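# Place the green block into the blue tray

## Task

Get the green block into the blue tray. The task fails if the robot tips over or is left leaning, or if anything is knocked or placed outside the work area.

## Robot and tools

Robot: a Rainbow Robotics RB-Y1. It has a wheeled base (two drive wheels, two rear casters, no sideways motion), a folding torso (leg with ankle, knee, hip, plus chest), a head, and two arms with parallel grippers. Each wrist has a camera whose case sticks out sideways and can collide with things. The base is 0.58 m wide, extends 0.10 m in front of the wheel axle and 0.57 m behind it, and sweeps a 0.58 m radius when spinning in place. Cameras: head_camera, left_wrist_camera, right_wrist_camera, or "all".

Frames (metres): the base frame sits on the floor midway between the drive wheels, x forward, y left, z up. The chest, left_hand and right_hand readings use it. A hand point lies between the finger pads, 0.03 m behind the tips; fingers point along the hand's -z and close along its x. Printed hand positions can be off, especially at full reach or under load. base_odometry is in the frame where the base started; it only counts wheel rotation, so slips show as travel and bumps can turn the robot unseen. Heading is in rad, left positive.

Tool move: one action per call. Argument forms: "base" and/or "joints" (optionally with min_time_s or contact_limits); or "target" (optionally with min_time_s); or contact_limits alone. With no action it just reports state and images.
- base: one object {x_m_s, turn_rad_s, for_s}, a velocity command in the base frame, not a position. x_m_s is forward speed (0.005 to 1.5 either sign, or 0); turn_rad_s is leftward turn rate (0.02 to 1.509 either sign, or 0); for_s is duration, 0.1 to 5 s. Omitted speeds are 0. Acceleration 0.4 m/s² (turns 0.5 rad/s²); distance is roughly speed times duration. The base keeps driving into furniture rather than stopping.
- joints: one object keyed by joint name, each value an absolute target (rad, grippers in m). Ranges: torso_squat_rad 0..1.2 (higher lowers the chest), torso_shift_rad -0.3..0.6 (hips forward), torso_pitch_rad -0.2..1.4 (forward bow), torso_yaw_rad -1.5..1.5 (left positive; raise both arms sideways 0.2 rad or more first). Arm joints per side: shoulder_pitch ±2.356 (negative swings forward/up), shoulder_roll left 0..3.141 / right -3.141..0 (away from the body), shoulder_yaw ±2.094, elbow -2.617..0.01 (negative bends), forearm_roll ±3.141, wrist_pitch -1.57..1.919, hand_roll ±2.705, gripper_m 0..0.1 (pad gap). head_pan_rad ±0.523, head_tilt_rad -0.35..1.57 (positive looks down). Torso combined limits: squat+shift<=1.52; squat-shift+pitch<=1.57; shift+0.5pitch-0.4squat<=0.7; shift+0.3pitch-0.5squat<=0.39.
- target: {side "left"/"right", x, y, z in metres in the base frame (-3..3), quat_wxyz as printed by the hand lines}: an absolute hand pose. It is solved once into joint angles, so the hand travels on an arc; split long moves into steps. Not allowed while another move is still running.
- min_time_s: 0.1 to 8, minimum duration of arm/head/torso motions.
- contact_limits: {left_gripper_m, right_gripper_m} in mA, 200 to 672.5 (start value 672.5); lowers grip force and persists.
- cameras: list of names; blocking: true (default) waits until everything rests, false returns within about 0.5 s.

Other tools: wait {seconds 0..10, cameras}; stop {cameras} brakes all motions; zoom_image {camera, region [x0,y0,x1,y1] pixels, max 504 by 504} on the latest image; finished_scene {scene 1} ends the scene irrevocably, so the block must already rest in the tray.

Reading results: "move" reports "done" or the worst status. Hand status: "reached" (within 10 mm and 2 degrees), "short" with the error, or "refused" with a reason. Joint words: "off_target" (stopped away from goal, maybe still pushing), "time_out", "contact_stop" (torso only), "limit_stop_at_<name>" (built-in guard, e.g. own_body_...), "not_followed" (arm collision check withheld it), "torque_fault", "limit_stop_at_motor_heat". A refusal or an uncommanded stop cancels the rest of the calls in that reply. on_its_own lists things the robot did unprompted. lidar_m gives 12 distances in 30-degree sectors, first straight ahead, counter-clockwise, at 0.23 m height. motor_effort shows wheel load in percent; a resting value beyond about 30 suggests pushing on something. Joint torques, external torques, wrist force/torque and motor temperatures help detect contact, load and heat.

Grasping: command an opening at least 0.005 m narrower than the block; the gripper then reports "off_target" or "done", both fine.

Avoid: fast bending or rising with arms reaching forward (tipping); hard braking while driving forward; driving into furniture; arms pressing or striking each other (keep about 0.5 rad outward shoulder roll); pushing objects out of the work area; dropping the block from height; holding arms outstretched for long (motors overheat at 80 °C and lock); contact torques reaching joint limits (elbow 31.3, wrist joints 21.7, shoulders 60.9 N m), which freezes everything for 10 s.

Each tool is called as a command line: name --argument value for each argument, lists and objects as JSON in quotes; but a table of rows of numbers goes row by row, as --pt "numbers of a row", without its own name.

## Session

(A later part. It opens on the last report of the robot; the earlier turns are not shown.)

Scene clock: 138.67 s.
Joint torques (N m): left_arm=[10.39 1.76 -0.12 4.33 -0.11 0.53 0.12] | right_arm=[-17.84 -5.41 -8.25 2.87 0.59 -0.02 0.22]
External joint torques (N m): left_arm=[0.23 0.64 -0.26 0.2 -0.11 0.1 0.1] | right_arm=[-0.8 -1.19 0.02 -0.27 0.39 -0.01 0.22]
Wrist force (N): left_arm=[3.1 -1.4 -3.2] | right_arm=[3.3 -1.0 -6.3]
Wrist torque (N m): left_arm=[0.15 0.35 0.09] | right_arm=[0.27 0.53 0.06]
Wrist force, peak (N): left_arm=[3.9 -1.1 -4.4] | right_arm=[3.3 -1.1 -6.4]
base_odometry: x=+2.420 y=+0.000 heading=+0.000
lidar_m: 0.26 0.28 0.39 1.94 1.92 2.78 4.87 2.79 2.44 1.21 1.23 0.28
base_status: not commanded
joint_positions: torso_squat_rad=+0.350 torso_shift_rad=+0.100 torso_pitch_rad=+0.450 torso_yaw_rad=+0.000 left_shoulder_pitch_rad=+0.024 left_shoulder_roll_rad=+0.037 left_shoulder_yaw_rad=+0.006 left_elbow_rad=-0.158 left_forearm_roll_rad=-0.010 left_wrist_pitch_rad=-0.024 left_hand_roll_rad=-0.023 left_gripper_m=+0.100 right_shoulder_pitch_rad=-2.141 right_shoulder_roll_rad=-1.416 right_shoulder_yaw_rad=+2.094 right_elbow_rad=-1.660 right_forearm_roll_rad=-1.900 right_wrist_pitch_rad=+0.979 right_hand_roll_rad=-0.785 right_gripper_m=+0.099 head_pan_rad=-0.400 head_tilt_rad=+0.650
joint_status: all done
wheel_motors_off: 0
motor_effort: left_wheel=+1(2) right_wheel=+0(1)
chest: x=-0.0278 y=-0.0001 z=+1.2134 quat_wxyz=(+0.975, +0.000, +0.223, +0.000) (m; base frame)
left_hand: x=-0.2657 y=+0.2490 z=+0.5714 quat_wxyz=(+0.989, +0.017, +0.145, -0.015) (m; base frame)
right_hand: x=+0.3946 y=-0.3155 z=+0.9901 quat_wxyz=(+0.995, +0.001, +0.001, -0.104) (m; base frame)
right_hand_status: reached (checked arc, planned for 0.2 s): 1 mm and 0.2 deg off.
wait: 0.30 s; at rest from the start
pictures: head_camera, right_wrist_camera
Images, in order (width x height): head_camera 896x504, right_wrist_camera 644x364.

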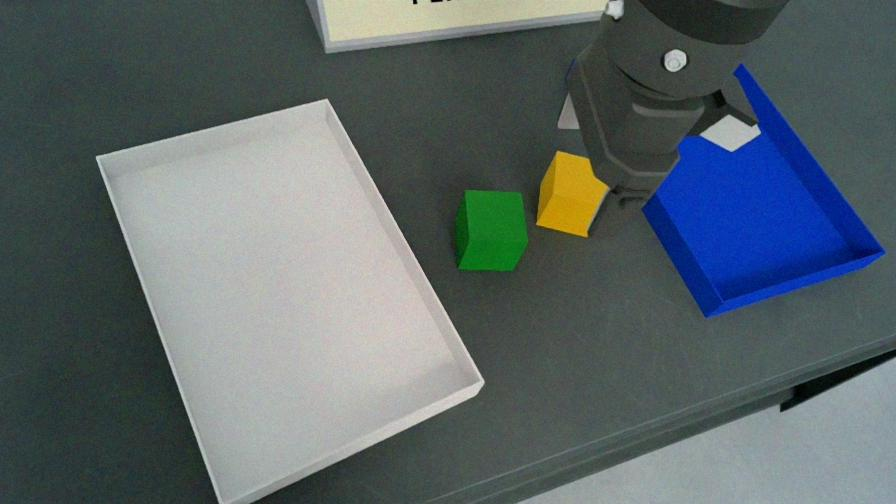

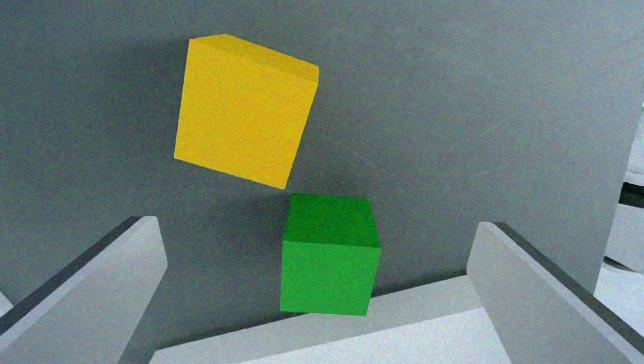

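move --target '{"side":"right","x":0.395,"y":-0.285,"z":0.99,"quat_wxyz":[0.9945,0,0,-0.105]}'

wait --seconds 0.3 --cameras '["head_camera","right_wrist_camera"]'

move --target '{"side":"right","x":0.395,"y":-0.285,"z":1.03,"quat_wxyz":[0.9945,0,0,-0.105]}'

wait --seconds 0.3 --cameras '["right_wrist_camera"]'

Scene clock: 183.80 s.
Joint torques (N m): left_arm=[10.34 1.39 0.11 4.57 -0.11 0.63 0.21] | right_arm=[-18.27 -5.59 -8.14 2.67 0.54 -0.17 0.25]
External joint torques (N m): left_arm=[0.18 0.27 -0.02 0.45 -0.11 0.19 0.19] | right_arm=[-0.61 -1.29 0.15 -0.36 0.35 -0.16 0.25]
Wrist force (N): left_arm=[3.2 -1.0 -3.8] | right_arm=[3.3 -1.1 -6.3]
Wrist torque (N m): left_arm=[0.11 0.32 0.06] | right_arm=[0.27 0.52 0.06]
Wrist force, peak (N): left_arm=[3.2 -0.6 -5.1] | right_arm=[3.4 -2.9 -6.6]
move: done
base_odometry: x=+2.420 y=+0.000 heading=+0.000
lidar_m: 0.27 0.28 0.39 1.94 1.91 2.77 4.89 2.79 2.45 1.19 1.21 0.29
base_status: not commanded
joint_positions: torso_squat_rad=+0.350 torso_shift_rad=+0.100 torso_pitch_rad=+0.450 torso_yaw_rad=+0.000 left_shoulder_pitch_rad=+0.024 left_shoulder_roll_rad=+0.037 left_shoulder_yaw_rad=+0.006 left_elbow_rad=-0.158 left_forearm_roll_rad=-0.010 left_wrist_pitch_rad=-0.024 left_hand_roll_rad=-0.023 left_gripper_m=+0.100 right_shoulder_pitch_rad=-2.162 right_shoulder_roll_rad=-1.358 right_shoulder_yaw_rad=+2.088 right_elbow_rad=-1.696 right_forearm_roll_rad=-1.880 right_wrist_pitch_rad=+0.971 right_hand_roll_rad=-0.889 right_gripper_m=+0.099 head_pan_rad=-0.400 head_tilt_rad=+0.650
joint_status: all done
wheel_motors_off: 0
motor_effort: left_wheel=+1(3) right_wheel=-1(1)
chest: x=-0.0277 y=-0.0001 z=+1.2134 quat_wxyz=(+0.975, +0.000, +0.223, +0.000) (m; base frame)
left_hand: x=-0.2657 y=+0.2490 z=+0.5714 quat_wxyz=(+0.989, +0.017, +0.145, -0.015) (m; base frame)
right_hand: x=+0.3950 y=-0.2849 z=+0.9900 quat_wxyz=(+0.994, +0.000, +0.000, -0.105) (m; base frame)
right_hand_status: reached (checked arc, planned for 0.3 s): 0 mm and 0.0 deg off.
pictures: none

Scene clock: 184.10 s.
Joint torques (N m): left_arm=[10.65 1.58 -0.19 4.56 -0.08 0.56 0.09] | right_arm=[-18.24 -5.58 -8.1 2.77 0.52 -0.05 0.21]
External joint torques (N m): left_arm=[0.5 0.46 -0.33 0.44 -0.08 0.13 0.08] | right_arm=[-0.58 -1.28 0.19 -0.26 0.32 -0.04 0.21]
Wrist force (N): left_arm=[3.2 -1.1 -4.0] | right_arm=[3.2 -1.1 -6.4]
Wrist torque (N m): left_arm=[0.08 0.37 0.08] | right_arm=[0.27 0.52 0.05]
Wrist force, peak (N): left_arm=[3.3 -1.4 -4.2] | right_arm=[3.3 -1.0 -6.5]
base_odometry: x=+2.420 y=+0.000 heading=+0.000
lidar_m: 0.25 0.29 0.38 1.93 1.91 2.77 4.87 2.81 2.45 1.20 1.22 0.28
base_status: not commanded
joint_positions: torso_squat_rad=+0.350 torso_shift_rad=+0.100 torso_pitch_rad=+0.450 torso_yaw_rad=+0.000 left_shoulder_pitch_rad=+0.024 left_shoulder_roll_rad=+0.037 left_shoulder_yaw_rad=+0.006 left_elbow_rad=-0.158 left_forearm_roll_rad=-0.010 left_wrist_pitch_rad=-0.024 left_hand_roll_rad=-0.023 left_gripper_m=+0.100 right_shoulder_pitch_rad=-2.162 right_shoulder_roll_rad=-1.358 right_shoulder_yaw_rad=+2.088 right_elbow_rad=-1.696 right_forearm_roll_rad=-1.880 right_wrist_pitch_rad=+0.971 right_hand_roll_rad=-0.889 right_gripper_m=+0.099 head_pan_rad=-0.400 head_tilt_rad=+0.650
joint_status: all done
wheel_motors_off: 0
motor_effort: left_wheel=+2(3) right_wheel=-1(1)
chest: x=-0.0277 y=-0.0001 z=+1.2134 quat_wxyz=(+0.975, +0.000, +0.223, +0.000) (m; base frame)
left_hand: x=-0.2657 y=+0.2490 z=+0.5714 quat_wxyz=(+0.989, +0.017, +0.145, -0.015) (m; base frame)
right_hand: x=+0.3950 y=-0.2849 z=+0.9900 quat_wxyz=(+0.994, +0.000, +0.000, -0.105) (m; base frame)
right_hand_status: reached (checked arc, planned for 0.3 s): 0 mm and 0.0 deg off.
wait: 0.30 s; at rest by 0.27 s
pictures: head_camera, right_wrist_camera
Images, in order (width x height): head_camera 896x504, right_wrist_camera 644x364.

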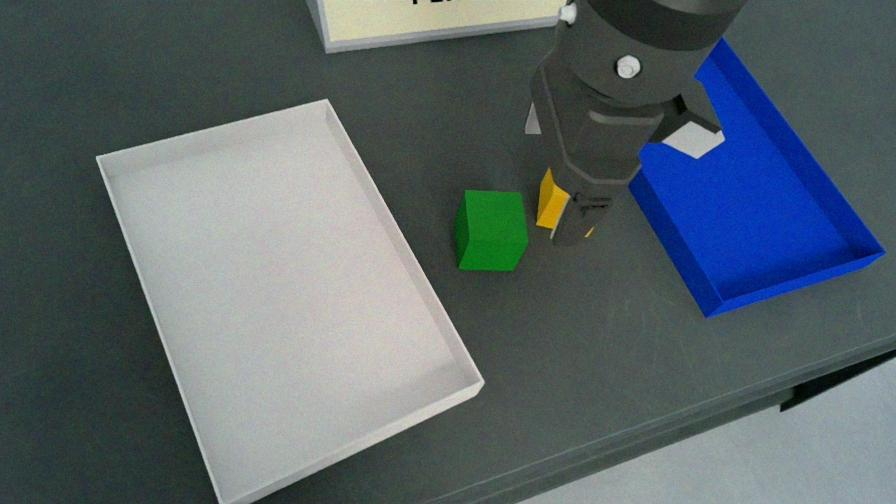

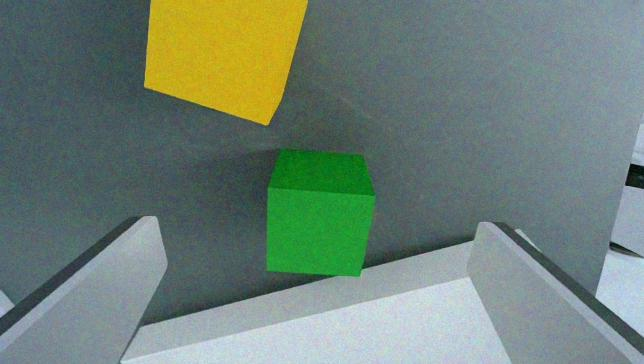

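Scene clock: 185.20 s.
Joint torques (N m): left_arm=[10.21 1.17 0.01 4.5 -0.13 0.64 0.12] | right_arm=[-17.23 -3.27 -8.91 2.36 0.44 -0.36 -0.03]
External joint torques (N m): left_arm=[0.05 0.04 -0.13 0.37 -0.13 0.2 0.1] | right_arm=[-0.05 -0.29 -0.18 -0.92 0.23 -0.35 -0.03]
Wrist force (N): left_arm=[2.9 -0.8 -3.8] | right_arm=[3.1 -1.2 -6.1]
Wrist torque (N m): left_arm=[0.06 0.31 0.05] | right_arm=[0.28 0.53 0.00]
Wrist force, peak (N): left_arm=[3.8 -1.1 -4.3] | right_arm=[3.5 -1.0 -7.4]
move: done
base_odometry: x=+2.420 y=+0.000 heading=+0.000
lidar_m: 0.27 0.29 0.39 1.93 1.92 2.76 4.87 2.80 2.43 1.20 1.22 0.32
base_status: not commanded
joint_positions: torso_squat_rad=+0.350 torso_shift_rad=+0.100 torso_pitch_rad=+0.450 torso_yaw_rad=+0.000 left_shoulder_pitch_rad=+0.024 left_shoulder_roll_rad=+0.037 left_shoulder_yaw_rad=+0.006 left_elbow_rad=-0.158 left_forearm_roll_rad=-0.010 left_wrist_pitch_rad=-0.024 left_hand_roll_rad=-0.023 left_gripper_m=+0.100 right_shoulder_pitch_rad=-2.251 right_shoulder_roll_rad=-1.413 right_shoulder_yaw_rad=+2.064 right_elbow_rad=-1.721 right_forearm_roll_rad=-1.913 right_wrist_pitch_rad=+1.077 right_hand_roll_rad=-0.876 right_gripper_m=+0.099 head_pan_rad=-0.400 head_tilt_rad=+0.650
joint_status: all done
wheel_motors_off: 0
motor_effort: left_wheel=-1(3) right_wheel=-1(1)
chest: x=-0.0278 y=-0.0001 z=+1.2134 quat_wxyz=(+0.975, +0.000, +0.223, +0.000) (m; base frame)
left_hand: x=-0.2657 y=+0.2490 z=+0.5714 quat_wxyz=(+0.989, +0.017, +0.145, -0.015) (m; base frame)
right_hand: x=+0.3951 y=-0.2850 z=+1.0300 quat_wxyz=(+0.994, +0.000, +0.000, -0.105) (m; base frame)
right_hand_status: reached (checked arc, planned for 0.3 s): 0 mm and 0.0 deg off.
pictures: none

Scene clock: 185.50 s.
Joint torques (N m): left_arm=[10.67 1.18 0.07 4.45 -0.09 0.58 0.03] | right_arm=[-17.1 -3.5 -8.83 2.32 0.42 -0.28 -0.13]
External joint torques (N m): left_arm=[0.51 0.06 -0.07 0.32 -0.09 0.14 0.01] | right_arm=[0.09 -0.52 -0.1 -0.96 0.2 -0.27 -0.13]
Wrist force (N): left_arm=[3.2 -1.0 -4.6] | right_arm=[3.1 -1.1 -6.3]
Wrist torque (N m): left_arm=[0.14 0.34 0.16] | right_arm=[0.28 0.52 0.00]
Wrist force, peak (N): left_arm=[3.7 -1.0 -4.4] | right_arm=[3.3 -1.1 -6.4]
base_odometry: x=+2.420 y=+0.000 heading=+0.000
lidar_m: 0.27 0.28 0.39 1.93 1.91 2.76 4.87 2.80 2.45 1.21 1.22 0.30
base_status: not commanded
joint_positions: torso_squat_rad=+0.350 torso_shift_rad=+0.100 torso_pitch_rad=+0.450 torso_yaw_rad=+0.000 left_shoulder_pitch_rad=+0.024 left_shoulder_roll_rad=+0.037 left_shoulder_yaw_rad=+0.006 left_elbow_rad=-0.158 left_forearm_roll_rad=-0.010 left_wrist_pitch_rad=-0.024 left_hand_roll_rad=-0.023 left_gripper_m=+0.100 right_shoulder_pitch_rad=-2.251 right_shoulder_roll_rad=-1.413 right_shoulder_yaw_rad=+2.064 right_elbow_rad=-1.721 right_forearm_roll_rad=-1.913 right_wrist_pitch_rad=+1.077 right_hand_roll_rad=-0.876 right_gripper_m=+0.099 head_pan_rad=-0.400 head_tilt_rad=+0.650
joint_status: all done
wheel_motors_off: 0
motor_effort: left_wheel=+0(3) right_wheel=+0(1)
chest: x=-0.0278 y=-0.0001 z=+1.2134 quat_wxyz=(+0.975, +0.000, +0.223, +0.000) (m; base frame)
left_hand: x=-0.2657 y=+0.2490 z=+0.5714 quat_wxyz=(+0.989, +0.017, +0.145, -0.015) (m; base frame)
right_hand: x=+0.3951 y=-0.2850 z=+1.0300 quat_wxyz=(+0.994, +0.000, +0.000, -0.105) (m; base frame)
right_hand_status: reached (checked arc, planned for 0.3 s): 0 mm and 0.0 deg off.
wait: 0.30 s; at rest by 0.27 s
pictures: right_wrist_camera
Images, in order (width x height): right_wrist_camera 644x364.

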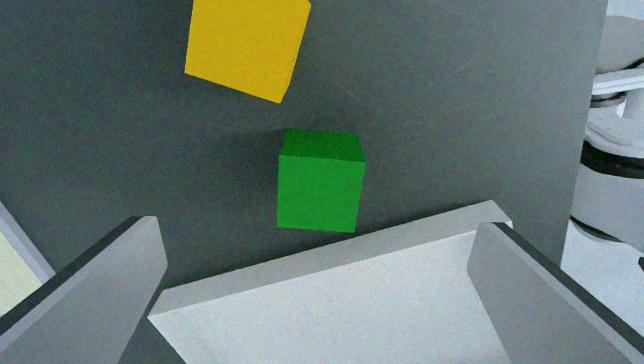

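move --target '{"side":"right","x":0.403,"y":-0.25,"z":1.01,"quat_wxyz":[0.9902,0,0,-0.1395]}'

wait --seconds 0.4 --cameras '["head_camera","right_wrist_camera"]'

move --target '{"side":"right","x":0.403,"y":-0.25,"z":0.96,"quat_wxyz":[0.9902,0,0,-0.1395]}'

wait --seconds 0.4 --cameras '["head_camera","right_wrist_camera"]'

Scene clock: 208.97 s.
Joint torques (N m): left_arm=[10.65 1.54 0.15 4.56 -0.14 0.6 0.1] | right_arm=[-18.5 -5.18 -8.66 3.5 0.47 -0.13 0.26]
External joint torques (N m): left_arm=[0.49 0.42 0.01 0.44 -0.14 0.16 0.09] | right_arm=[0.05 -1.02 -0.2 0.25 0.27 -0.12 0.26]
Wrist force (N): left_arm=[3.2 -0.8 -3.9] | right_arm=[3.3 -1.4 -6.1]
Wrist torque (N m): left_arm=[0.06 0.35 0.09] | right_arm=[0.30 0.54 0.06]
Wrist force, peak (N): left_arm=[4.0 -1.3 -4.5] | right_arm=[3.0 -2.3 -6.7]
move: done
base_odometry: x=+2.420 y=+0.000 heading=+0.000
lidar_m: 0.26 0.29 0.40 1.92 1.92 2.78 4.87 2.80 2.45 1.21 1.22 0.29
base_status: not commanded
joint_positions: torso_squat_rad=+0.350 torso_shift_rad=+0.100 torso_pitch_rad=+0.450 torso_yaw_rad=+0.000 left_shoulder_pitch_rad=+0.024 left_shoulder_roll_rad=+0.037 left_shoulder_yaw_rad=+0.006 left_elbow_rad=-0.158 left_forearm_roll_rad=-0.010 left_wrist_pitch_rad=-0.024 left_hand_roll_rad=-0.023 left_gripper_m=+0.100 right_shoulder_pitch_rad=-2.217 right_shoulder_roll_rad=-1.291 right_shoulder_yaw_rad=+2.060 right_elbow_rad=-1.692 right_forearm_roll_rad=-1.910 right_wrist_pitch_rad=+1.021 right_hand_roll_rad=-1.028 right_gripper_m=+0.099 head_pan_rad=-0.400 head_tilt_rad=+0.650
joint_status: all done
wheel_motors_off: 0
motor_effort: left_wheel=+1(3) right_wheel=+0(1)
chest: x=-0.0278 y=+0.0000 z=+1.2134 quat_wxyz=(+0.975, +0.000, +0.223, +0.000) (m; base frame)
left_hand: x=-0.2657 y=+0.2490 z=+0.5714 quat_wxyz=(+0.989, +0.017, +0.145, -0.015) (m; base frame)
right_hand: x=+0.4029 y=-0.2499 z=+1.0101 quat_wxyz=(+0.990, +0.000, +0.000, -0.139) (m; base frame)
right_hand_status: reached (checked arc, planned for 0.4 s): 0 mm and 0.0 deg off.
pictures: none

Scene clock: 209.37 s.
Joint torques (N m): left_arm=[10.36 1.5 0.11 4.28 -0.04 0.6 0.08] | right_arm=[-18.43 -5.48 -8.72 3.59 0.51 -0.04 0.29]
External joint torques (N m): left_arm=[0.21 0.38 -0.03 0.16 -0.04 0.17 0.06] | right_arm=[0.13 -1.32 -0.26 0.34 0.31 -0.03 0.29]
Wrist force (N): left_arm=[3.0 -0.7 -4.1] | right_arm=[3.3 -1.3 -6.2]
Wrist torque (N m): left_arm=[0.05 0.28 0.06] | right_arm=[0.30 0.53 0.05]
Wrist force, peak (N): left_arm=[3.1 -0.9 -4.4] | right_arm=[3.4 -1.5 -6.3]
base_odometry: x=+2.420 y=+0.000 heading=+0.000
lidar_m: 0.27 0.28 0.39 1.95 1.93 2.77 4.87 2.82 2.44 1.22 1.22 0.30
base_status: not commanded
joint_positions: torso_squat_rad=+0.350 torso_shift_rad=+0.100 torso_pitch_rad=+0.450 torso_yaw_rad=+0.000 left_shoulder_pitch_rad=+0.024 left_shoulder_roll_rad=+0.037 left_shoulder_yaw_rad=+0.006 left_elbow_rad=-0.158 left_forearm_roll_rad=-0.010 left_wrist_pitch_rad=-0.024 left_hand_roll_rad=-0.023 left_gripper_m=+0.100 right_shoulder_pitch_rad=-2.217 right_shoulder_roll_rad=-1.291 right_shoulder_yaw_rad=+2.060 right_elbow_rad=-1.692 right_forearm_roll_rad=-1.910 right_wrist_pitch_rad=+1.021 right_hand_roll_rad=-1.028 right_gripper_m=+0.099 head_pan_rad=-0.400 head_tilt_rad=+0.650
joint_status: all done
wheel_motors_off: 0
motor_effort: left_wheel=-1(3) right_wheel=+0(1)
chest: x=-0.0278 y=+0.0000 z=+1.2134 quat_wxyz=(+0.975, +0.000, +0.223, +0.000) (m; base frame)
left_hand: x=-0.2657 y=+0.2490 z=+0.5714 quat_wxyz=(+0.989, +0.017, +0.145, -0.015) (m; base frame)
right_hand: x=+0.4029 y=-0.2499 z=+1.0101 quat_wxyz=(+0.990, +0.000, +0.000, -0.139) (m; base frame)
right_hand_status: reached (checked arc, planned for 0.4 s): 0 mm and 0.0 deg off.
wait: 0.40 s; at rest by 0.27 s
pictures: head_camera, right_wrist_camera
Images, in order (width x height): head_camera 896x504, right_wrist_camera 644x364.

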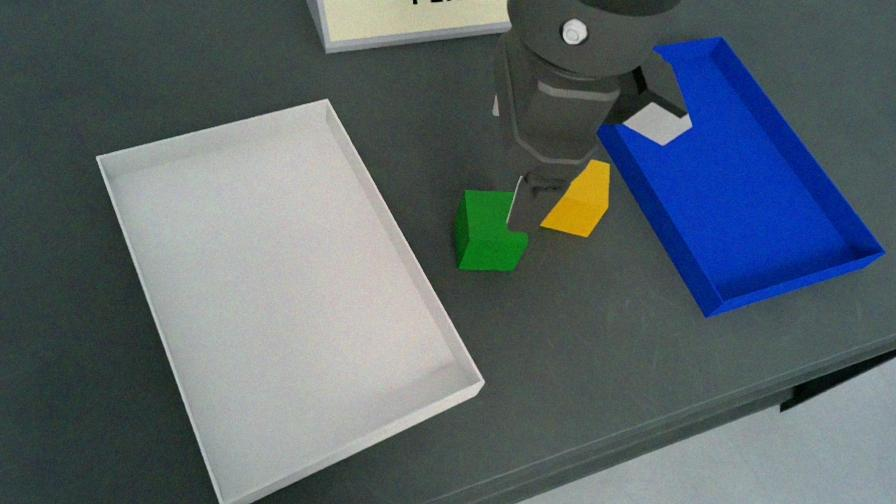

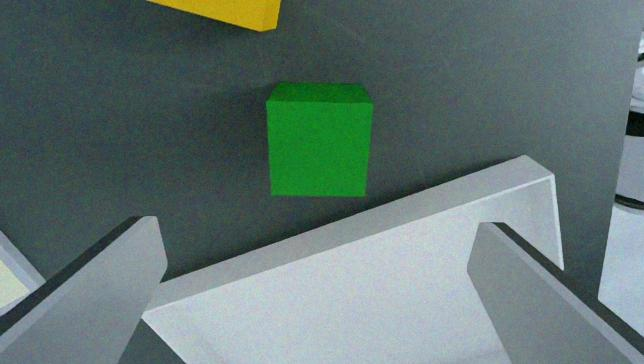

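Scene clock: 210.50 s.
Joint torques (N m): left_arm=[10.6 1.45 0.1 4.58 -0.05 0.69 0.02] | right_arm=[-20.14 -6.41 -7.3 3.29 0.46 0.18 0.15]
External joint torques (N m): left_arm=[0.44 0.32 -0.04 0.45 -0.05 0.25 0.01] | right_arm=[-1.03 -0.86 0.6 0.37 0.28 0.19 0.15]
Wrist force (N): left_arm=[2.3 -0.9 -5.0] | right_arm=[3.0 -0.8 -6.2]
Wrist torque (N m): left_arm=[0.11 0.23 0.10] | right_arm=[0.23 0.51 0.07]
Wrist force, peak (N): left_arm=[3.7 -1.4 -4.3] | right_arm=[3.6 -1.1 -7.2]
move: done
base_odometry: x=+2.420 y=+0.000 heading=+0.000
lidar_m: 0.27 0.28 0.39 1.93 1.93 2.78 4.89 2.80 2.45 1.20 1.23 0.29
base_status: not commanded
joint_positions: torso_squat_rad=+0.350 torso_shift_rad=+0.100 torso_pitch_rad=+0.450 torso_yaw_rad=+0.000 left_shoulder_pitch_rad=+0.024 left_shoulder_roll_rad=+0.037 left_shoulder_yaw_rad=+0.006 left_elbow_rad=-0.158 left_forearm_roll_rad=-0.010 left_wrist_pitch_rad=-0.024 left_hand_roll_rad=-0.023 left_gripper_m=+0.100 right_shoulder_pitch_rad=-2.109 right_shoulder_roll_rad=-1.218 right_shoulder_yaw_rad=+2.087 right_elbow_rad=-1.644 right_forearm_roll_rad=-1.867 right_wrist_pitch_rad=+0.901 right_hand_roll_rad=-1.044 right_gripper_m=+0.099 head_pan_rad=-0.400 head_tilt_rad=+0.650
joint_status: all done
wheel_motors_off: 0
motor_effort: left_wheel=+0(3) right_wheel=+0(1)
chest: x=-0.0278 y=-0.0001 z=+1.2134 quat_wxyz=(+0.975, +0.000, +0.223, +0.000) (m; base frame)
left_hand: x=-0.2657 y=+0.2490 z=+0.5714 quat_wxyz=(+0.989, +0.017, +0.145, -0.015) (m; base frame)
right_hand: x=+0.4027 y=-0.2499 z=+0.9602 quat_wxyz=(+0.990, +0.000, +0.000, -0.139) (m; base frame)
right_hand_status: reached (checked arc, planned for 0.4 s): 0 mm and 0.0 deg off.
pictures: none

Scene clock: 210.90 s.
Joint torques (N m): left_arm=[10.54 1.41 0.03 4.51 0.03 0.66 0.06] | right_arm=[-20.19 -6.29 -7.36 3.27 0.5 0.14 0.07]
External joint torques (N m): left_arm=[0.39 0.29 -0.11 0.38 0.03 0.22 0.05] | right_arm=[-1.08 -0.75 0.53 0.34 0.32 0.14 0.07]
Wrist force (N): left_arm=[3.0 -1.4 -4.0] | right_arm=[3.2 -0.9 -6.1]
Wrist torque (N m): left_arm=[0.17 0.32 0.06] | right_arm=[0.23 0.53 0.06]
Wrist force, peak (N): left_arm=[3.7 -1.0 -4.1] | right_arm=[3.1 -1.1 -6.7]
base_odometry: x=+2.420 y=+0.000 heading=+0.000
lidar_m: 0.26 0.28 0.39 1.93 1.93 2.75 4.88 2.80 2.45 1.21 1.23 0.30
base_status: not commanded
joint_positions: torso_squat_rad=+0.350 torso_shift_rad=+0.100 torso_pitch_rad=+0.450 torso_yaw_rad=+0.000 left_shoulder_pitch_rad=+0.024 left_shoulder_roll_rad=+0.037 left_shoulder_yaw_rad=+0.006 left_elbow_rad=-0.158 left_forearm_roll_rad=-0.010 left_wrist_pitch_rad=-0.024 left_hand_roll_rad=-0.023 left_gripper_m=+0.100 right_shoulder_pitch_rad=-2.109 right_shoulder_roll_rad=-1.218 right_shoulder_yaw_rad=+2.087 right_elbow_rad=-1.644 right_forearm_roll_rad=-1.867 right_wrist_pitch_rad=+0.901 right_hand_roll_rad=-1.044 right_gripper_m=+0.099 head_pan_rad=-0.400 head_tilt_rad=+0.650
joint_status: all done
wheel_motors_off: 0
motor_effort: left_wheel=-2(3) right_wheel=+0(1)
chest: x=-0.0278 y=-0.0001 z=+1.2134 quat_wxyz=(+0.975, +0.000, +0.223, +0.000) (m; base frame)
left_hand: x=-0.2657 y=+0.2490 z=+0.5714 quat_wxyz=(+0.989, +0.017, +0.145, -0.015) (m; base frame)
right_hand: x=+0.4027 y=-0.2499 z=+0.9602 quat_wxyz=(+0.990, +0.000, +0.000, -0.139) (m; base frame)
right_hand_status: reached (checked arc, planned for 0.4 s): 0 mm and 0.0 deg off.
wait: 0.40 s; at rest by 0.27 s
pictures: head_camera, right_wrist_camera
Images, in order (width x height): head_camera 896x504, right_wrist_camera 644x364.

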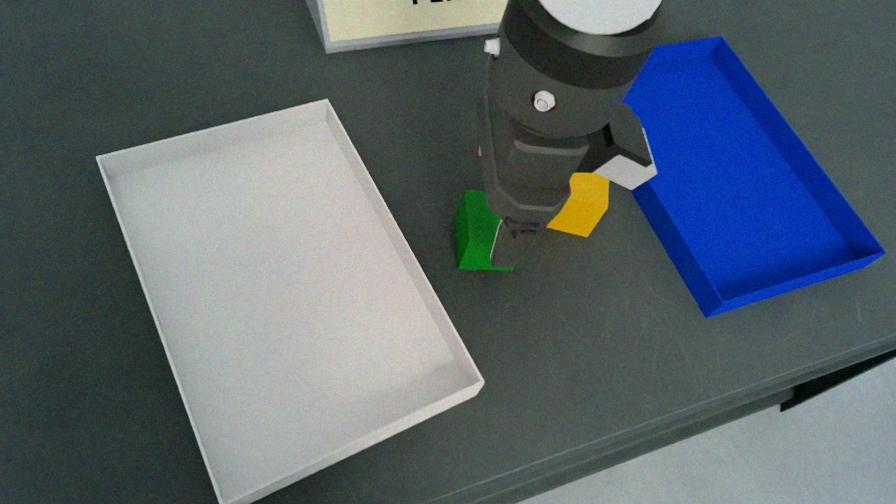

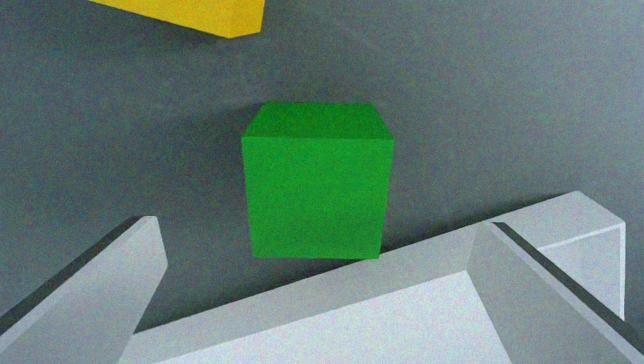

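move --target '{"side":"right","x":0.402,"y":-0.252,"z":0.902,"quat_wxyz":[0.9902,0,0,-0.1395]}'

wait --seconds 0.4 --cameras '["head_camera","right_wrist_camera"]'

Scene clock: 219.70 s.
Joint torques (N m): left_arm=[10.65 1.2 0.02 4.63 0.03 0.56 0.16] | right_arm=[-20.54 -8.08 -7.31 2.72 0.53 0.04 0]
External joint torques (N m): left_arm=[0.49 0.08 -0.12 0.5 0.03 0.12 0.14] | right_arm=[-0.94 -0.95 -0.13 0.13 0.36 0.05 0]
Wrist force (N): left_arm=[3.0 -0.8 -3.4] | right_arm=[3.2 -1.2 -6.5]
Wrist torque (N m): left_arm=[0.07 0.26 0.08] | right_arm=[0.28 0.53 0.07]
Wrist force, peak (N): left_arm=[3.9 -0.8 -4.4] | right_arm=[3.3 -0.5 -7.3]
move: done
base_odometry: x=+2.420 y=+0.000 heading=+0.000
lidar_m: 0.27 0.28 0.38 1.92 1.90 2.78 4.88 2.81 2.44 1.21 1.24 0.29
base_status: not commanded
joint_positions: torso_squat_rad=+0.350 torso_shift_rad=+0.100 torso_pitch_rad=+0.450 torso_yaw_rad=+0.000 left_shoulder_pitch_rad=+0.024 left_shoulder_roll_rad=+0.037 left_shoulder_yaw_rad=+0.006 left_elbow_rad=-0.158 left_forearm_roll_rad=-0.010 left_wrist_pitch_rad=-0.024 left_hand_roll_rad=-0.023 left_gripper_m=+0.100 right_shoulder_pitch_rad=-1.963 right_shoulder_roll_rad=-1.126 right_shoulder_yaw_rad=+2.088 right_elbow_rad=-1.550 right_forearm_roll_rad=-1.818 right_wrist_pitch_rad=+0.789 right_hand_roll_rad=-1.050 right_gripper_m=+0.099 head_pan_rad=-0.400 head_tilt_rad=+0.650
joint_status: all done
wheel_motors_off: 0
motor_effort: left_wheel=-2(3) right_wheel=+0(1)
chest: x=-0.0278 y=-0.0001 z=+1.2134 quat_wxyz=(+0.975, +0.000, +0.223, +0.000) (m; base frame)
left_hand: x=-0.2657 y=+0.2490 z=+0.5714 quat_wxyz=(+0.989, +0.017, +0.145, -0.015) (m; base frame)
right_hand: x=+0.4014 y=-0.2519 z=+0.9024 quat_wxyz=(+0.990, +0.000, -0.001, -0.139) (m; base frame)
right_hand_status: reached (checked arc, planned for 0.4 s): 1 mm and 0.1 deg off.
pictures: none

Scene clock: 220.10 s.
Joint torques (N m): left_arm=[10.35 1.43 -0.02 4.53 -0.07 0.62 0.07] | right_arm=[-20.52 -8.26 -7.54 2.91 0.51 0.05 0.06]
External joint torques (N m): left_arm=[0.19 0.31 -0.15 0.4 -0.07 0.18 0.06] | right_arm=[-0.92 -1.13 -0.35 0.32 0.34 0.06 0.06]
Wrist force (N): left_arm=[3.8 -0.8 -4.1] | right_arm=[3.1 -1.1 -6.4]
Wrist torque (N m): left_arm=[0.11 0.44 0.08] | right_arm=[0.29 0.54 0.07]
Wrist force, peak (N): left_arm=[3.3 -1.2 -4.4] | right_arm=[3.4 -0.9 -6.7]
base_odometry: x=+2.420 y=+0.000 heading=+0.000
lidar_m: 0.27 0.28 0.39 1.92 1.92 2.78 4.88 2.81 2.44 1.18 1.22 0.29
base_status: not commanded
joint_positions: torso_squat_rad=+0.350 torso_shift_rad=+0.100 torso_pitch_rad=+0.450 torso_yaw_rad=+0.000 left_shoulder_pitch_rad=+0.024 left_shoulder_roll_rad=+0.037 left_shoulder_yaw_rad=+0.006 left_elbow_rad=-0.158 left_forearm_roll_rad=-0.010 left_wrist_pitch_rad=-0.024 left_hand_roll_rad=-0.023 left_gripper_m=+0.100 right_shoulder_pitch_rad=-1.963 right_shoulder_roll_rad=-1.126 right_shoulder_yaw_rad=+2.088 right_elbow_rad=-1.550 right_forearm_roll_rad=-1.818 right_wrist_pitch_rad=+0.789 right_hand_roll_rad=-1.050 right_gripper_m=+0.099 head_pan_rad=-0.400 head_tilt_rad=+0.650
joint_status: all done
wheel_motors_off: 0
motor_effort: left_wheel=-1(3) right_wheel=+0(1)
chest: x=-0.0278 y=-0.0001 z=+1.2134 quat_wxyz=(+0.975, +0.000, +0.223, +0.000) (m; base frame)
left_hand: x=-0.2657 y=+0.2490 z=+0.5714 quat_wxyz=(+0.989, +0.017, +0.145, -0.015) (m; base frame)
right_hand: x=+0.4014 y=-0.2519 z=+0.9024 quat_wxyz=(+0.990, +0.000, -0.001, -0.139) (m; base frame)
right_hand_status: reached (checked arc, planned for 0.4 s): 1 mm and 0.1 deg off.
wait: 0.40 s; at rest by 0.27 s
pictures: head_camera, right_wrist_camera
Images, in order (width x height): head_camera 896x504, right_wrist_camera 644x364.

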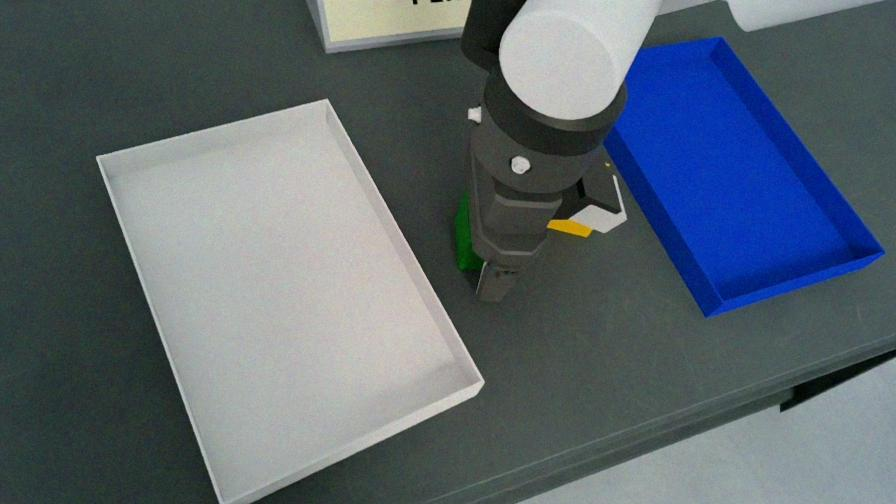

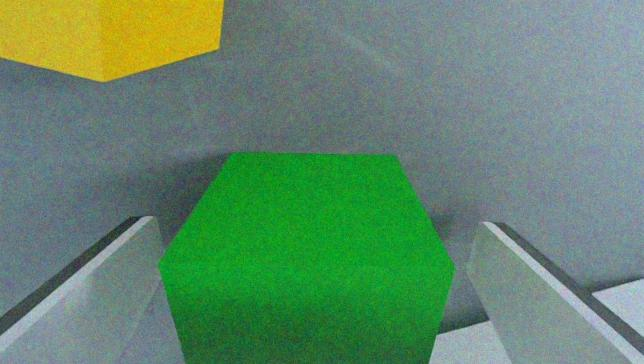

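move --joints '{"right_gripper_m":0.04}'

move --target '{"side":"right","x":0.402,"y":-0.252,"z":1.03,"quat_wxyz":[0.9902,0,0,-0.1395]}' --min_time_s 1

move --target '{"side":"right","x":0.41,"y":-0.40,"z":1.03,"quat_wxyz":[0.9902,0,0,-0.1395]}' --min_time_s 1

wait --seconds 0.4 --cameras '["head_camera","right_wrist_camera"]'

Scene clock: 226.37 s.
Joint torques (N m): left_arm=[10.39 1.38 -0.19 4.49 -0.08 0.54 0.08] | right_arm=[-20.72 -8.12 -7.47 2.51 0.54 0.05 0.09]
External joint torques (N m): left_arm=[0.23 0.26 -0.33 0.37 -0.08 0.1 0.07] | right_arm=[-1.12 -0.98 -0.29 -0.09 0.37 0.06 0.09]
Wrist force (N): left_arm=[2.8 -1.6 -4.1] | right_arm=[3.3 -1.2 -5.3]
Wrist torque (N m): left_arm=[0.17 0.29 0.08] | right_arm=[0.26 0.57 0.06]
Wrist force, peak (N): left_arm=[3.7 -1.2 -4.4] | right_arm=[3.4 -1.2 -6.6]
move: off_target
base_odometry: x=+2.420 y=+0.000 heading=+0.000
lidar_m: 0.27 0.28 0.39 1.91 1.92 2.78 4.88 2.80 2.45 1.20 1.22 0.29
base_status: not commanded
joint_positions: torso_squat_rad=+0.350 torso_shift_rad=+0.100 torso_pitch_rad=+0.450 torso_yaw_rad=+0.000 left_shoulder_pitch_rad=+0.024 left_shoulder_roll_rad=+0.037 left_shoulder_yaw_rad=+0.006 left_elbow_rad=-0.158 left_forearm_roll_rad=-0.010 left_wrist_pitch_rad=-0.024 left_hand_roll_rad=-0.023 left_gripper_m=+0.100 right_shoulder_pitch_rad=-1.963 right_shoulder_roll_rad=-1.126 right_shoulder_yaw_rad=+2.088 right_elbow_rad=-1.550 right_forearm_roll_rad=-1.818 right_wrist_pitch_rad=+0.789 right_hand_roll_rad=-1.050 right_gripper_m=+0.049 head_pan_rad=-0.400 head_tilt_rad=+0.650
joint_status: right_gripper_m off_target (ended at +0.049, target +0.040)
wheel_motors_off: 0
motor_effort: left_wheel=-2(3) right_wheel=+0(1)
chest: x=-0.0278 y=-0.0001 z=+1.2134 quat_wxyz=(+0.975, +0.000, +0.223, +0.000) (m; base frame)
left_hand: x=-0.2657 y=+0.2490 z=+0.5714 quat_wxyz=(+0.989, +0.017, +0.145, -0.015) (m; base frame)
right_hand: x=+0.4014 y=-0.2519 z=+0.9024 quat_wxyz=(+0.990, +0.000, -0.001, -0.139) (m; base frame)
pictures: none

Scene clock: 227.70 s.
Joint torques (N m): left_arm=[10.66 1.39 -0.17 4.54 -0.11 0.64 0.08] | right_arm=[-19 -4.5 -9.56 2.49 0.28 -0.15 0.23]
External joint torques (N m): left_arm=[0.5 0.27 -0.31 0.42 -0.11 0.2 0.07] | right_arm=[-0.75 -0.79 -0.85 -0.82 0.08 -0.14 0.23]
Wrist force (N): left_arm=[2.9 -1.4 -4.1] | right_arm=[3.1 -1.2 -7.3]
Wrist torque (N m): left_arm=[0.17 0.32 0.07] | right_arm=[0.28 0.53 0.00]
Wrist force, peak (N): left_arm=[3.7 -1.3 -4.1] | right_arm=[3.1 -1.2 -8.3]
move: done
base_odometry: x=+2.420 y=+0.000 heading=+0.000
lidar_m: 0.26 0.28 0.39 1.93 1.92 2.76 4.87 2.80 2.44 1.22 1.21 0.28
base_status: not commanded
joint_positions: torso_squat_rad=+0.350 torso_shift_rad=+0.100 torso_pitch_rad=+0.450 torso_yaw_rad=+0.000 left_shoulder_pitch_rad=+0.024 left_shoulder_roll_rad=+0.037 left_shoulder_yaw_rad=+0.006 left_elbow_rad=-0.158 left_forearm_roll_rad=-0.010 left_wrist_pitch_rad=-0.024 left_hand_roll_rad=-0.023 left_gripper_m=+0.100 right_shoulder_pitch_rad=-2.245 right_shoulder_roll_rad=-1.326 right_shoulder_yaw_rad=+2.030 right_elbow_rad=-1.704 right_forearm_roll_rad=-1.918 right_wrist_pitch_rad=+1.079 right_hand_roll_rad=-1.021 right_gripper_m=+0.049 head_pan_rad=-0.400 head_tilt_rad=+0.650
joint_status: all done
wheel_motors_off: 0
motor_effort: left_wheel=-3(3) right_wheel=+0(1)
chest: x=-0.0278 y=-0.0001 z=+1.2134 quat_wxyz=(+0.975, +0.000, +0.223, +0.000) (m; base frame)
left_hand: x=-0.2657 y=+0.2490 z=+0.5714 quat_wxyz=(+0.989, +0.017, +0.145, -0.015) (m; base frame)
right_hand: x=+0.4021 y=-0.2520 z=+1.0295 quat_wxyz=(+0.990, +0.000, +0.000, -0.139) (m; base frame)
right_hand_status: reached (checked arc, planned for 1.0 s): 1 mm and 0.0 deg off.
pictures: none

Scene clock: 229.03 s.
Joint torques (N m): left_arm=[10.66 1.28 0.04 4.47 0.01 0.73 0.06] | right_arm=[-16.25 -3.38 -8.12 3.84 0.29 -0.08 -0.14]
External joint torques (N m): left_arm=[0.5 0.16 -0.1 0.34 0.01 0.29 0.05] | right_arm=[-0.35 0.07 0.26 -0.06 0.05 -0.03 -0.14]
Wrist force (N): left_arm=[2.9 -1.3 -3.7] | right_arm=[3.3 -0.6 -7.7]
Wrist torque (N m): left_arm=[0.13 0.24 0.07] | right_arm=[0.23 0.54 -0.01]
Wrist force, peak (N): left_arm=[3.8 -1.2 -4.2] | right_arm=[3.0 -1.6 -7.8]
move: done
base_odometry: x=+2.420 y=+0.000 heading=+0.000
lidar_m: 0.26 0.28 0.39 1.92 1.93 2.77 4.89 2.80 2.44 1.21 1.22 0.30
base_status: not commanded
joint_positions: torso_squat_rad=+0.350 torso_shift_rad=+0.100 torso_pitch_rad=+0.450 torso_yaw_rad=+0.000 left_shoulder_pitch_rad=+0.024 left_shoulder_roll_rad=+0.037 left_shoulder_yaw_rad=+0.006 left_elbow_rad=-0.158 left_forearm_roll_rad=-0.010 left_wrist_pitch_rad=-0.024 left_hand_roll_rad=-0.023 left_gripper_m=+0.100 right_shoulder_pitch_rad=-2.146 right_shoulder_roll_rad=-1.540 right_shoulder_yaw_rad=+2.061 right_elbow_rad=-1.458 right_forearm_roll_rad=-1.985 right_wrist_pitch_rad=+1.116 right_hand_roll_rad=-0.546 right_gripper_m=+0.049 head_pan_rad=-0.400 head_tilt_rad=+0.650
joint_status: all done
wheel_motors_off: 0
motor_effort: left_wheel=+1(3) right_wheel=+0(1)
chest: x=-0.0278 y=-0.0001 z=+1.2134 quat_wxyz=(+0.975, +0.000, +0.223, +0.000) (m; base frame)
left_hand: x=-0.2657 y=+0.2490 z=+0.5714 quat_wxyz=(+0.989, +0.017, +0.145, -0.015) (m; base frame)
right_hand: x=+0.4097 y=-0.3996 z=+1.0305 quat_wxyz=(+0.990, -0.002, -0.007, -0.140) (m; base frame)
right_hand_status: reached (checked arc, planned for 1.0 s): 1 mm and 0.8 deg off.
pictures: none

Scene clock: 229.43 s.
Joint torques (N m): left_arm=[10.28 1.47 -0.14 4.47 -0.11 0.58 0.15] | right_arm=[-16.73 -3.35 -7.95 3.91 0.23 -0.05 -0.16]
External joint torques (N m): left_arm=[0.13 0.35 -0.28 0.34 -0.11 0.14 0.14] | right_arm=[-0.83 0.1 0.43 0.01 -0.02 -0.01 -0.16]
Wrist force (N): left_arm=[3.1 -0.5 -3.7] | right_arm=[3.1 -1.0 -7.5]
Wrist torque (N m): left_arm=[0.07 0.31 0.06] | right_arm=[0.27 0.52 -0.01]
Wrist force, peak (N): left_arm=[3.7 -1.0 -4.2] | right_arm=[3.0 -0.9 -7.7]
base_odometry: x=+2.420 y=+0.000 heading=+0.000
lidar_m: 0.26 0.29 0.39 1.93 1.92 2.79 4.89 2.80 2.44 1.21 1.22 0.30
base_status: not commanded
joint_positions: torso_squat_rad=+0.350 torso_shift_rad=+0.100 torso_pitch_rad=+0.450 torso_yaw_rad=+0.000 left_shoulder_pitch_rad=+0.024 left_shoulder_roll_rad=+0.037 left_shoulder_yaw_rad=+0.006 left_elbow_rad=-0.158 left_forearm_roll_rad=-0.010 left_wrist_pitch_rad=-0.024 left_hand_roll_rad=-0.023 left_gripper_m=+0.100 right_shoulder_pitch_rad=-2.146 right_shoulder_roll_rad=-1.540 right_shoulder_yaw_rad=+2.061 right_elbow_rad=-1.458 right_forearm_roll_rad=-1.985 right_wrist_pitch_rad=+1.116 right_hand_roll_rad=-0.546 right_gripper_m=+0.049 head_pan_rad=-0.400 head_tilt_rad=+0.650
joint_status: all done
wheel_motors_off: 0
motor_effort: left_wheel=+2(3) right_wheel=+0(1)
chest: x=-0.0278 y=-0.0001 z=+1.2134 quat_wxyz=(+0.975, +0.000, +0.223, +0.000) (m; base frame)
left_hand: x=-0.2657 y=+0.2490 z=+0.5714 quat_wxyz=(+0.989, +0.017, +0.145, -0.015) (m; base frame)
right_hand: x=+0.4097 y=-0.3996 z=+1.0305 quat_wxyz=(+0.990, -0.002, -0.007, -0.140) (m; base frame)
right_hand_status: reached (checked arc, planned for 1.0 s): 1 mm and 0.8 deg off.
wait: 0.40 s; at rest by 0.27 s
pictures: head_camera, right_wrist_camera
Images, in order (width x height): head_camera 896x504, right_wrist_camera 644x364.

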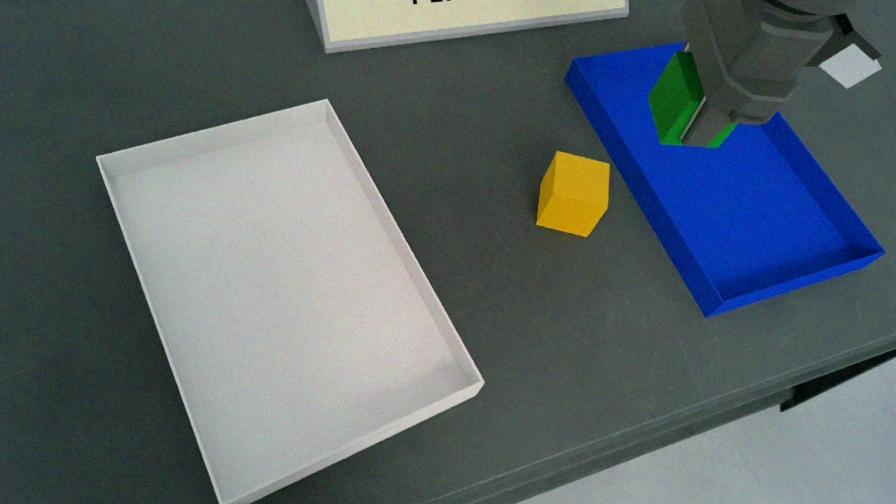

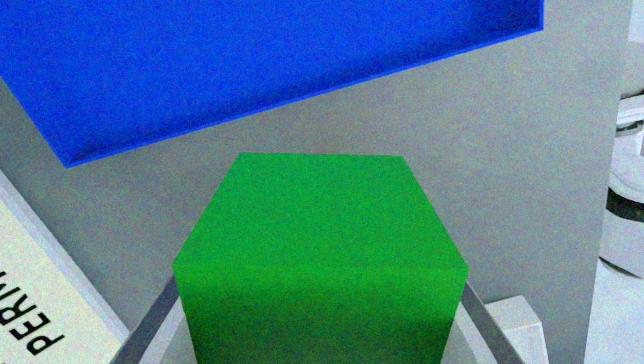

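move --target '{"side":"right","x":0.39,"y":-0.505,"z":1.0,"quat_wxyz":[0.9902,0,0,-0.1395]}' --min_time_s 1

wait --seconds 0.4 --cameras '["head_camera","right_wrist_camera"]'

Scene clock: 239.13 s.
Joint torques (N m): left_arm=[10.31 1.23 -0.1 4.56 -0.11 0.64 0.13] | right_arm=[-14.64 -7.54 -6.3 4.87 0.36 -0.39 -0.07]
External joint torques (N m): left_arm=[0.15 0.1 -0.24 0.43 -0.11 0.2 0.11] | right_arm=[-0.37 -0.78 0.46 -0.03 0.13 -0.32 -0.07]
Wrist force (N): left_arm=[2.9 -1.6 -4.6] | right_arm=[3.0 -0.9 -7.5]
Wrist torque (N m): left_arm=[0.19 0.29 0.08] | right_arm=[0.25 0.53 -0.01]
Wrist force, peak (N): left_arm=[4.2 -1.1 -4.1] | right_arm=[3.2 -0.9 -7.8]
move: done
base_odometry: x=+2.420 y=+0.000 heading=+0.000
lidar_m: 0.27 0.28 0.39 1.93 1.93 2.77 4.88 2.80 2.44 1.21 1.21 0.30
base_status: not commanded
joint_positions: torso_squat_rad=+0.350 torso_shift_rad=+0.100 torso_pitch_rad=+0.450 torso_yaw_rad=+0.000 left_shoulder_pitch_rad=+0.024 left_shoulder_roll_rad=+0.037 left_shoulder_yaw_rad=+0.006 left_elbow_rad=-0.158 left_forearm_roll_rad=-0.010 left_wrist_pitch_rad=-0.024 left_hand_roll_rad=-0.023 left_gripper_m=+0.100 right_shoulder_pitch_rad=-1.941 right_shoulder_roll_rad=-1.577 right_shoulder_yaw_rad=+2.066 right_elbow_rad=-1.170 right_forearm_roll_rad=-2.142 right_wrist_pitch_rad=+1.069 right_hand_roll_rad=-0.147 right_gripper_m=+0.049 head_pan_rad=-0.400 head_tilt_rad=+0.650
joint_status: all done
wheel_motors_off: 0
motor_effort: left_wheel=-2(3) right_wheel=+0(1)
chest: x=-0.0278 y=-0.0001 z=+1.2134 quat_wxyz=(+0.975, +0.000, +0.223, +0.000) (m; base frame)
left_hand: x=-0.2657 y=+0.2490 z=+0.5714 quat_wxyz=(+0.989, +0.017, +0.145, -0.015) (m; base frame)
right_hand: x=+0.3902 y=-0.5043 z=+1.0001 quat_wxyz=(+0.990, -0.002, -0.004, -0.140) (m; base frame)
right_hand_status: reached (checked arc, planned for 1.0 s): 1 mm and 0.6 deg off.
pictures: none

Scene clock: 239.53 s.
Joint torques (N m): left_arm=[10.65 1.48 0.04 4.41 -0.11 0.6 0.08] | right_arm=[-14.38 -7.49 -6.29 4.97 0.34 -0.4 -0.09]
External joint torques (N m): left_arm=[0.49 0.35 -0.1 0.28 -0.11 0.16 0.06] | right_arm=[-0.11 -0.72 0.46 0.07 0.11 -0.34 -0.09]
Wrist force (N): left_arm=[3.5 -1.1 -3.5] | right_arm=[3.0 -1.0 -7.4]
Wrist torque (N m): left_arm=[0.11 0.37 0.09] | right_arm=[0.27 0.52 0.00]
Wrist force, peak (N): left_arm=[3.7 -1.1 -4.5] | right_arm=[3.0 -0.8 -7.6]
base_odometry: x=+2.420 y=+0.000 heading=+0.000
lidar_m: 0.27 0.28 0.39 1.92 1.92 2.78 4.87 2.80 2.43 1.20 1.23 0.30
base_status: not commanded
joint_positions: torso_squat_rad=+0.350 torso_shift_rad=+0.100 torso_pitch_rad=+0.450 torso_yaw_rad=+0.000 left_shoulder_pitch_rad=+0.024 left_shoulder_roll_rad=+0.037 left_shoulder_yaw_rad=+0.006 left_elbow_rad=-0.158 left_forearm_roll_rad=-0.010 left_wrist_pitch_rad=-0.024 left_hand_roll_rad=-0.023 left_gripper_m=+0.100 right_shoulder_pitch_rad=-1.941 right_shoulder_roll_rad=-1.577 right_shoulder_yaw_rad=+2.066 right_elbow_rad=-1.170 right_forearm_roll_rad=-2.142 right_wrist_pitch_rad=+1.069 right_hand_roll_rad=-0.147 right_gripper_m=+0.049 head_pan_rad=-0.400 head_tilt_rad=+0.650
joint_status: all done
wheel_motors_off: 0
motor_effort: left_wheel=+0(3) right_wheel=+0(1)
chest: x=-0.0278 y=-0.0001 z=+1.2134 quat_wxyz=(+0.975, +0.000, +0.223, +0.000) (m; base frame)
left_hand: x=-0.2657 y=+0.2490 z=+0.5714 quat_wxyz=(+0.989, +0.017, +0.145, -0.015) (m; base frame)
right_hand: x=+0.3902 y=-0.5043 z=+1.0001 quat_wxyz=(+0.990, -0.002, -0.004, -0.140) (m; base frame)
right_hand_status: reached (checked arc, planned for 1.0 s): 1 mm and 0.6 deg off.
wait: 0.40 s; at rest by 0.27 s
pictures: head_camera, right_wrist_camera
Images, in order (width x height): head_camera 896x504, right_wrist_camera 644x364.

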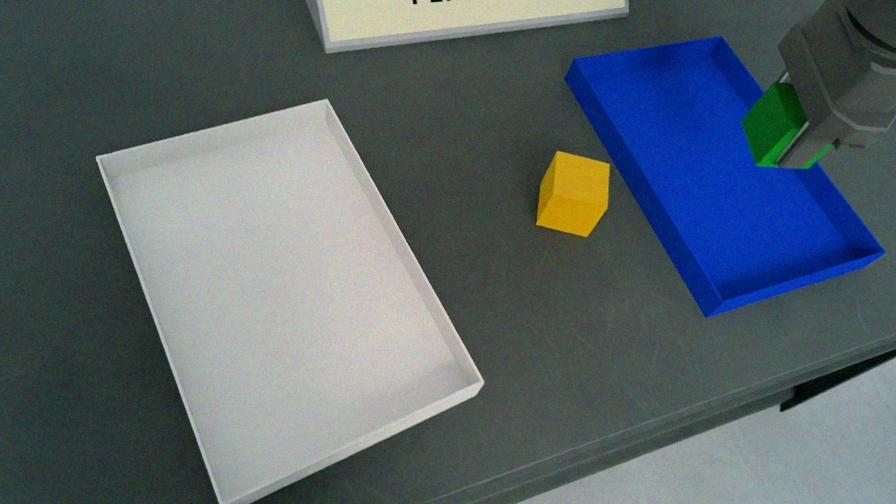

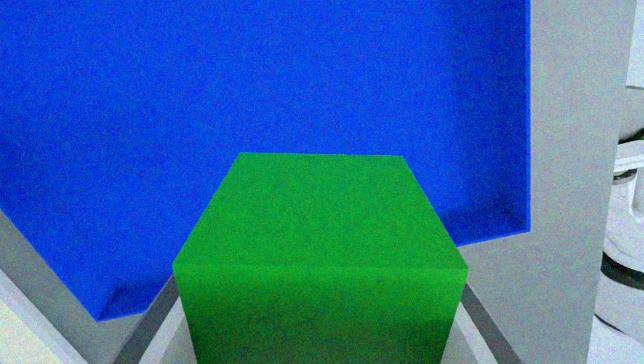

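move --target '{"side":"right","x":0.39,"y":-0.508,"z":0.93,"quat_wxyz":[0.9902,0,0,-0.1395]}' --min_time_s 1

move --target '{"side":"right","x":0.39,"y":-0.508,"z":0.911,"quat_wxyz":[0.9902,0,0,-0.1395]}' --min_time_s 1

wait --seconds 0.4 --cameras '["head_camera","right_wrist_camera"]'

Scene clock: 249.37 s.
Joint torques (N m): left_arm=[10.61 1.41 0.11 4.59 -0.07 0.76 0.07] | right_arm=[-15.24 -11.95 -6.41 5.96 0.35 -0.27 0.04]
External joint torques (N m): left_arm=[0.46 0.29 -0.03 0.47 -0.07 0.32 0.06] | right_arm=[-0.05 -0.82 -1.32 0.52 0.15 -0.22 0.04]
Wrist force (N): left_arm=[3.4 -0.7 -4.0] | right_arm=[3.0 -0.8 -7.8]
Wrist torque (N m): left_arm=[0.11 0.35 0.06] | right_arm=[0.23 0.53 -0.02]
Wrist force, peak (N): left_arm=[3.6 -1.1 -4.5] | right_arm=[3.1 -0.7 -8.0]
move: done
base_odometry: x=+2.420 y=+0.000 heading=+0.000
lidar_m: 0.26 0.27 0.38 1.93 1.93 2.78 4.88 2.80 2.45 1.21 1.21 0.29
base_status: not commanded
joint_positions: torso_squat_rad=+0.350 torso_shift_rad=+0.100 torso_pitch_rad=+0.450 torso_yaw_rad=+0.000 left_shoulder_pitch_rad=+0.024 left_shoulder_roll_rad=+0.037 left_shoulder_yaw_rad=+0.006 left_elbow_rad=-0.158 left_forearm_roll_rad=-0.010 left_wrist_pitch_rad=-0.024 left_hand_roll_rad=-0.023 left_gripper_m=+0.100 right_shoulder_pitch_rad=-1.726 right_shoulder_roll_rad=-1.432 right_shoulder_yaw_rad=+2.056 right_elbow_rad=-1.021 right_forearm_roll_rad=-2.279 right_wrist_pitch_rad=+0.928 right_hand_roll_rad=-0.044 right_gripper_m=+0.049 head_pan_rad=-0.400 head_tilt_rad=+0.650
joint_status: all done
wheel_motors_off: 0
motor_effort: left_wheel=-2(2) right_wheel=+0(1)
chest: x=-0.0278 y=-0.0001 z=+1.2134 quat_wxyz=(+0.975, +0.000, +0.223, +0.000) (m; base frame)
left_hand: x=-0.2657 y=+0.2490 z=+0.5714 quat_wxyz=(+0.989, +0.017, +0.145, -0.015) (m; base frame)
right_hand: x=+0.3899 y=-0.5078 z=+0.9300 quat_wxyz=(+0.990, +0.000, -0.001, -0.140) (m; base frame)
right_hand_status: reached (checked arc, planned for 1.0 s): 0 mm and 0.1 deg off.
pictures: none

Scene clock: 250.70 s.
Joint torques (N m): left_arm=[10.48 1.37 -0.14 4.32 -0.07 0.67 0.02] | right_arm=[-15.01 -12.63 -6.06 6.12 0.25 -0.39 0.18]
External joint torques (N m): left_arm=[0.33 0.25 -0.28 0.2 -0.07 0.24 0.01] | right_arm=[0.42 -0.43 -1.44 0.55 0.05 -0.34 0.18]
Wrist force (N): left_arm=[3.3 -0.6 -3.6] | right_arm=[3.0 -0.9 -7.5]
Wrist torque (N m): left_arm=[0.08 0.34 0.11] | right_arm=[0.26 0.54 -0.01]
Wrist force, peak (N): left_arm=[3.8 -1.2 -4.5] | right_arm=[3.2 -0.9 -7.7]
move: done
base_odometry: x=+2.420 y=+0.000 heading=+0.000
lidar_m: 0.27 0.28 0.38 1.92 1.92 2.78 4.88 2.80 2.45 1.23 1.22 0.28
base_status: not commanded
joint_positions: torso_squat_rad=+0.350 torso_shift_rad=+0.100 torso_pitch_rad=+0.450 torso_yaw_rad=+0.000 left_shoulder_pitch_rad=+0.024 left_shoulder_roll_rad=+0.037 left_shoulder_yaw_rad=+0.006 left_elbow_rad=-0.158 left_forearm_roll_rad=-0.010 left_wrist_pitch_rad=-0.024 left_hand_roll_rad=-0.023 left_gripper_m=+0.100 right_shoulder_pitch_rad=-1.667 right_shoulder_roll_rad=-1.385 right_shoulder_yaw_rad=+2.047 right_elbow_rad=-0.966 right_forearm_roll_rad=-2.318 right_wrist_pitch_rad=+0.901 right_hand_roll_rad=-0.012 right_gripper_m=+0.049 head_pan_rad=-0.400 head_tilt_rad=+0.650
joint_status: all done
wheel_motors_off: 0
motor_effort: left_wheel=+1(4) right_wheel=+0(1)
chest: x=-0.0278 y=-0.0001 z=+1.2134 quat_wxyz=(+0.975, +0.000, +0.223, +0.000) (m; base frame)
left_hand: x=-0.2657 y=+0.2490 z=+0.5714 quat_wxyz=(+0.989, +0.017, +0.145, -0.015) (m; base frame)
right_hand: x=+0.3899 y=-0.5080 z=+0.9111 quat_wxyz=(+0.990, +0.000, +0.000, -0.140) (m; base frame)
right_hand_status: reached (checked arc, planned for 1.0 s): 0 mm and 0.0 deg off.
pictures: none

Scene clock: 251.10 s.
Joint torques (N m): left_arm=[10.46 1.47 -0.24 4.6 0.04 0.58 0.16] | right_arm=[-15.07 -12.47 -6.29 6.25 0.27 -0.32 0.2]
External joint torques (N m): left_arm=[0.3 0.35 -0.38 0.47 0.04 0.15 0.15] | right_arm=[0.36 -0.27 -1.67 0.68 0.07 -0.26 0.2]
Wrist force (N): left_arm=[3.2 -0.9 -3.7] | right_arm=[3.0 -0.8 -7.5]
Wrist torque (N m): left_arm=[0.12 0.33 0.10] | right_arm=[0.24 0.54 -0.01]
Wrist force, peak (N): left_arm=[3.5 -0.7 -4.6] | right_arm=[3.1 -0.8 -7.6]
base_odometry: x=+2.420 y=+0.000 heading=+0.000
lidar_m: 0.27 0.29 0.38 1.92 1.93 2.76 4.89 2.80 2.44 1.21 1.23 0.29
base_status: not commanded
joint_positions: torso_squat_rad=+0.350 torso_shift_rad=+0.100 torso_pitch_rad=+0.450 torso_yaw_rad=+0.000 left_shoulder_pitch_rad=+0.024 left_shoulder_roll_rad=+0.037 left_shoulder_yaw_rad=+0.006 left_elbow_rad=-0.158 left_forearm_roll_rad=-0.010 left_wrist_pitch_rad=-0.024 left_hand_roll_rad=-0.023 left_gripper_m=+0.100 right_shoulder_pitch_rad=-1.667 right_shoulder_roll_rad=-1.385 right_shoulder_yaw_rad=+2.047 right_elbow_rad=-0.966 right_forearm_roll_rad=-2.318 right_wrist_pitch_rad=+0.901 right_hand_roll_rad=-0.012 right_gripper_m=+0.049 head_pan_rad=-0.400 head_tilt_rad=+0.650
joint_status: all done
wheel_motors_off: 0
motor_effort: left_wheel=+1(4) right_wheel=+0(1)
chest: x=-0.0278 y=-0.0001 z=+1.2134 quat_wxyz=(+0.975, +0.000, +0.223, +0.000) (m; base frame)
left_hand: x=-0.2657 y=+0.2490 z=+0.5714 quat_wxyz=(+0.989, +0.017, +0.145, -0.015) (m; base frame)
right_hand: x=+0.3899 y=-0.5080 z=+0.9111 quat_wxyz=(+0.990, +0.000, +0.000, -0.140) (m; base frame)
right_hand_status: reached (checked arc, planned for 1.0 s): 0 mm and 0.0 deg off.
wait: 0.40 s; at rest by 0.27 s
pictures: head_camera, right_wrist_camera
Images, in order (width x height): head_camera 896x504, right_wrist_camera 644x364.

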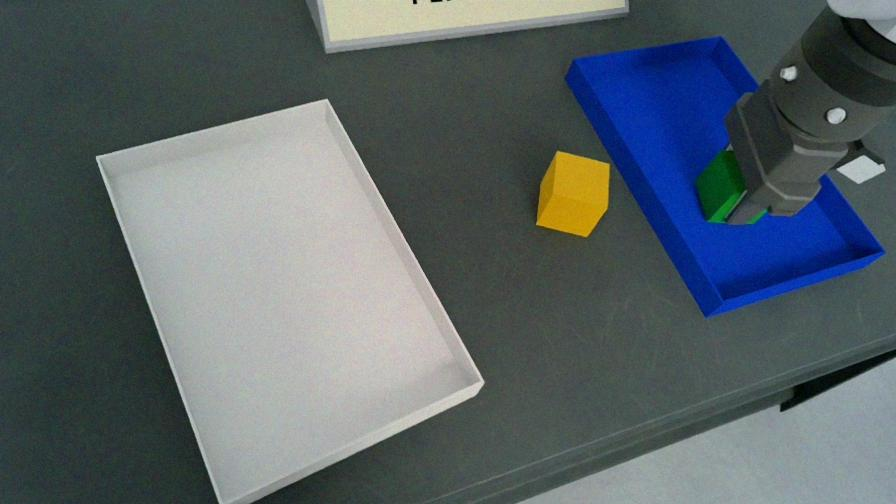

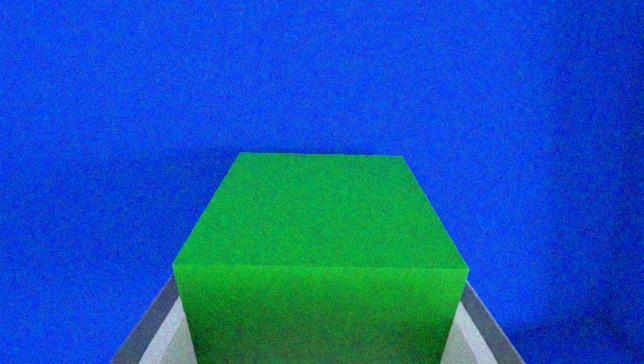

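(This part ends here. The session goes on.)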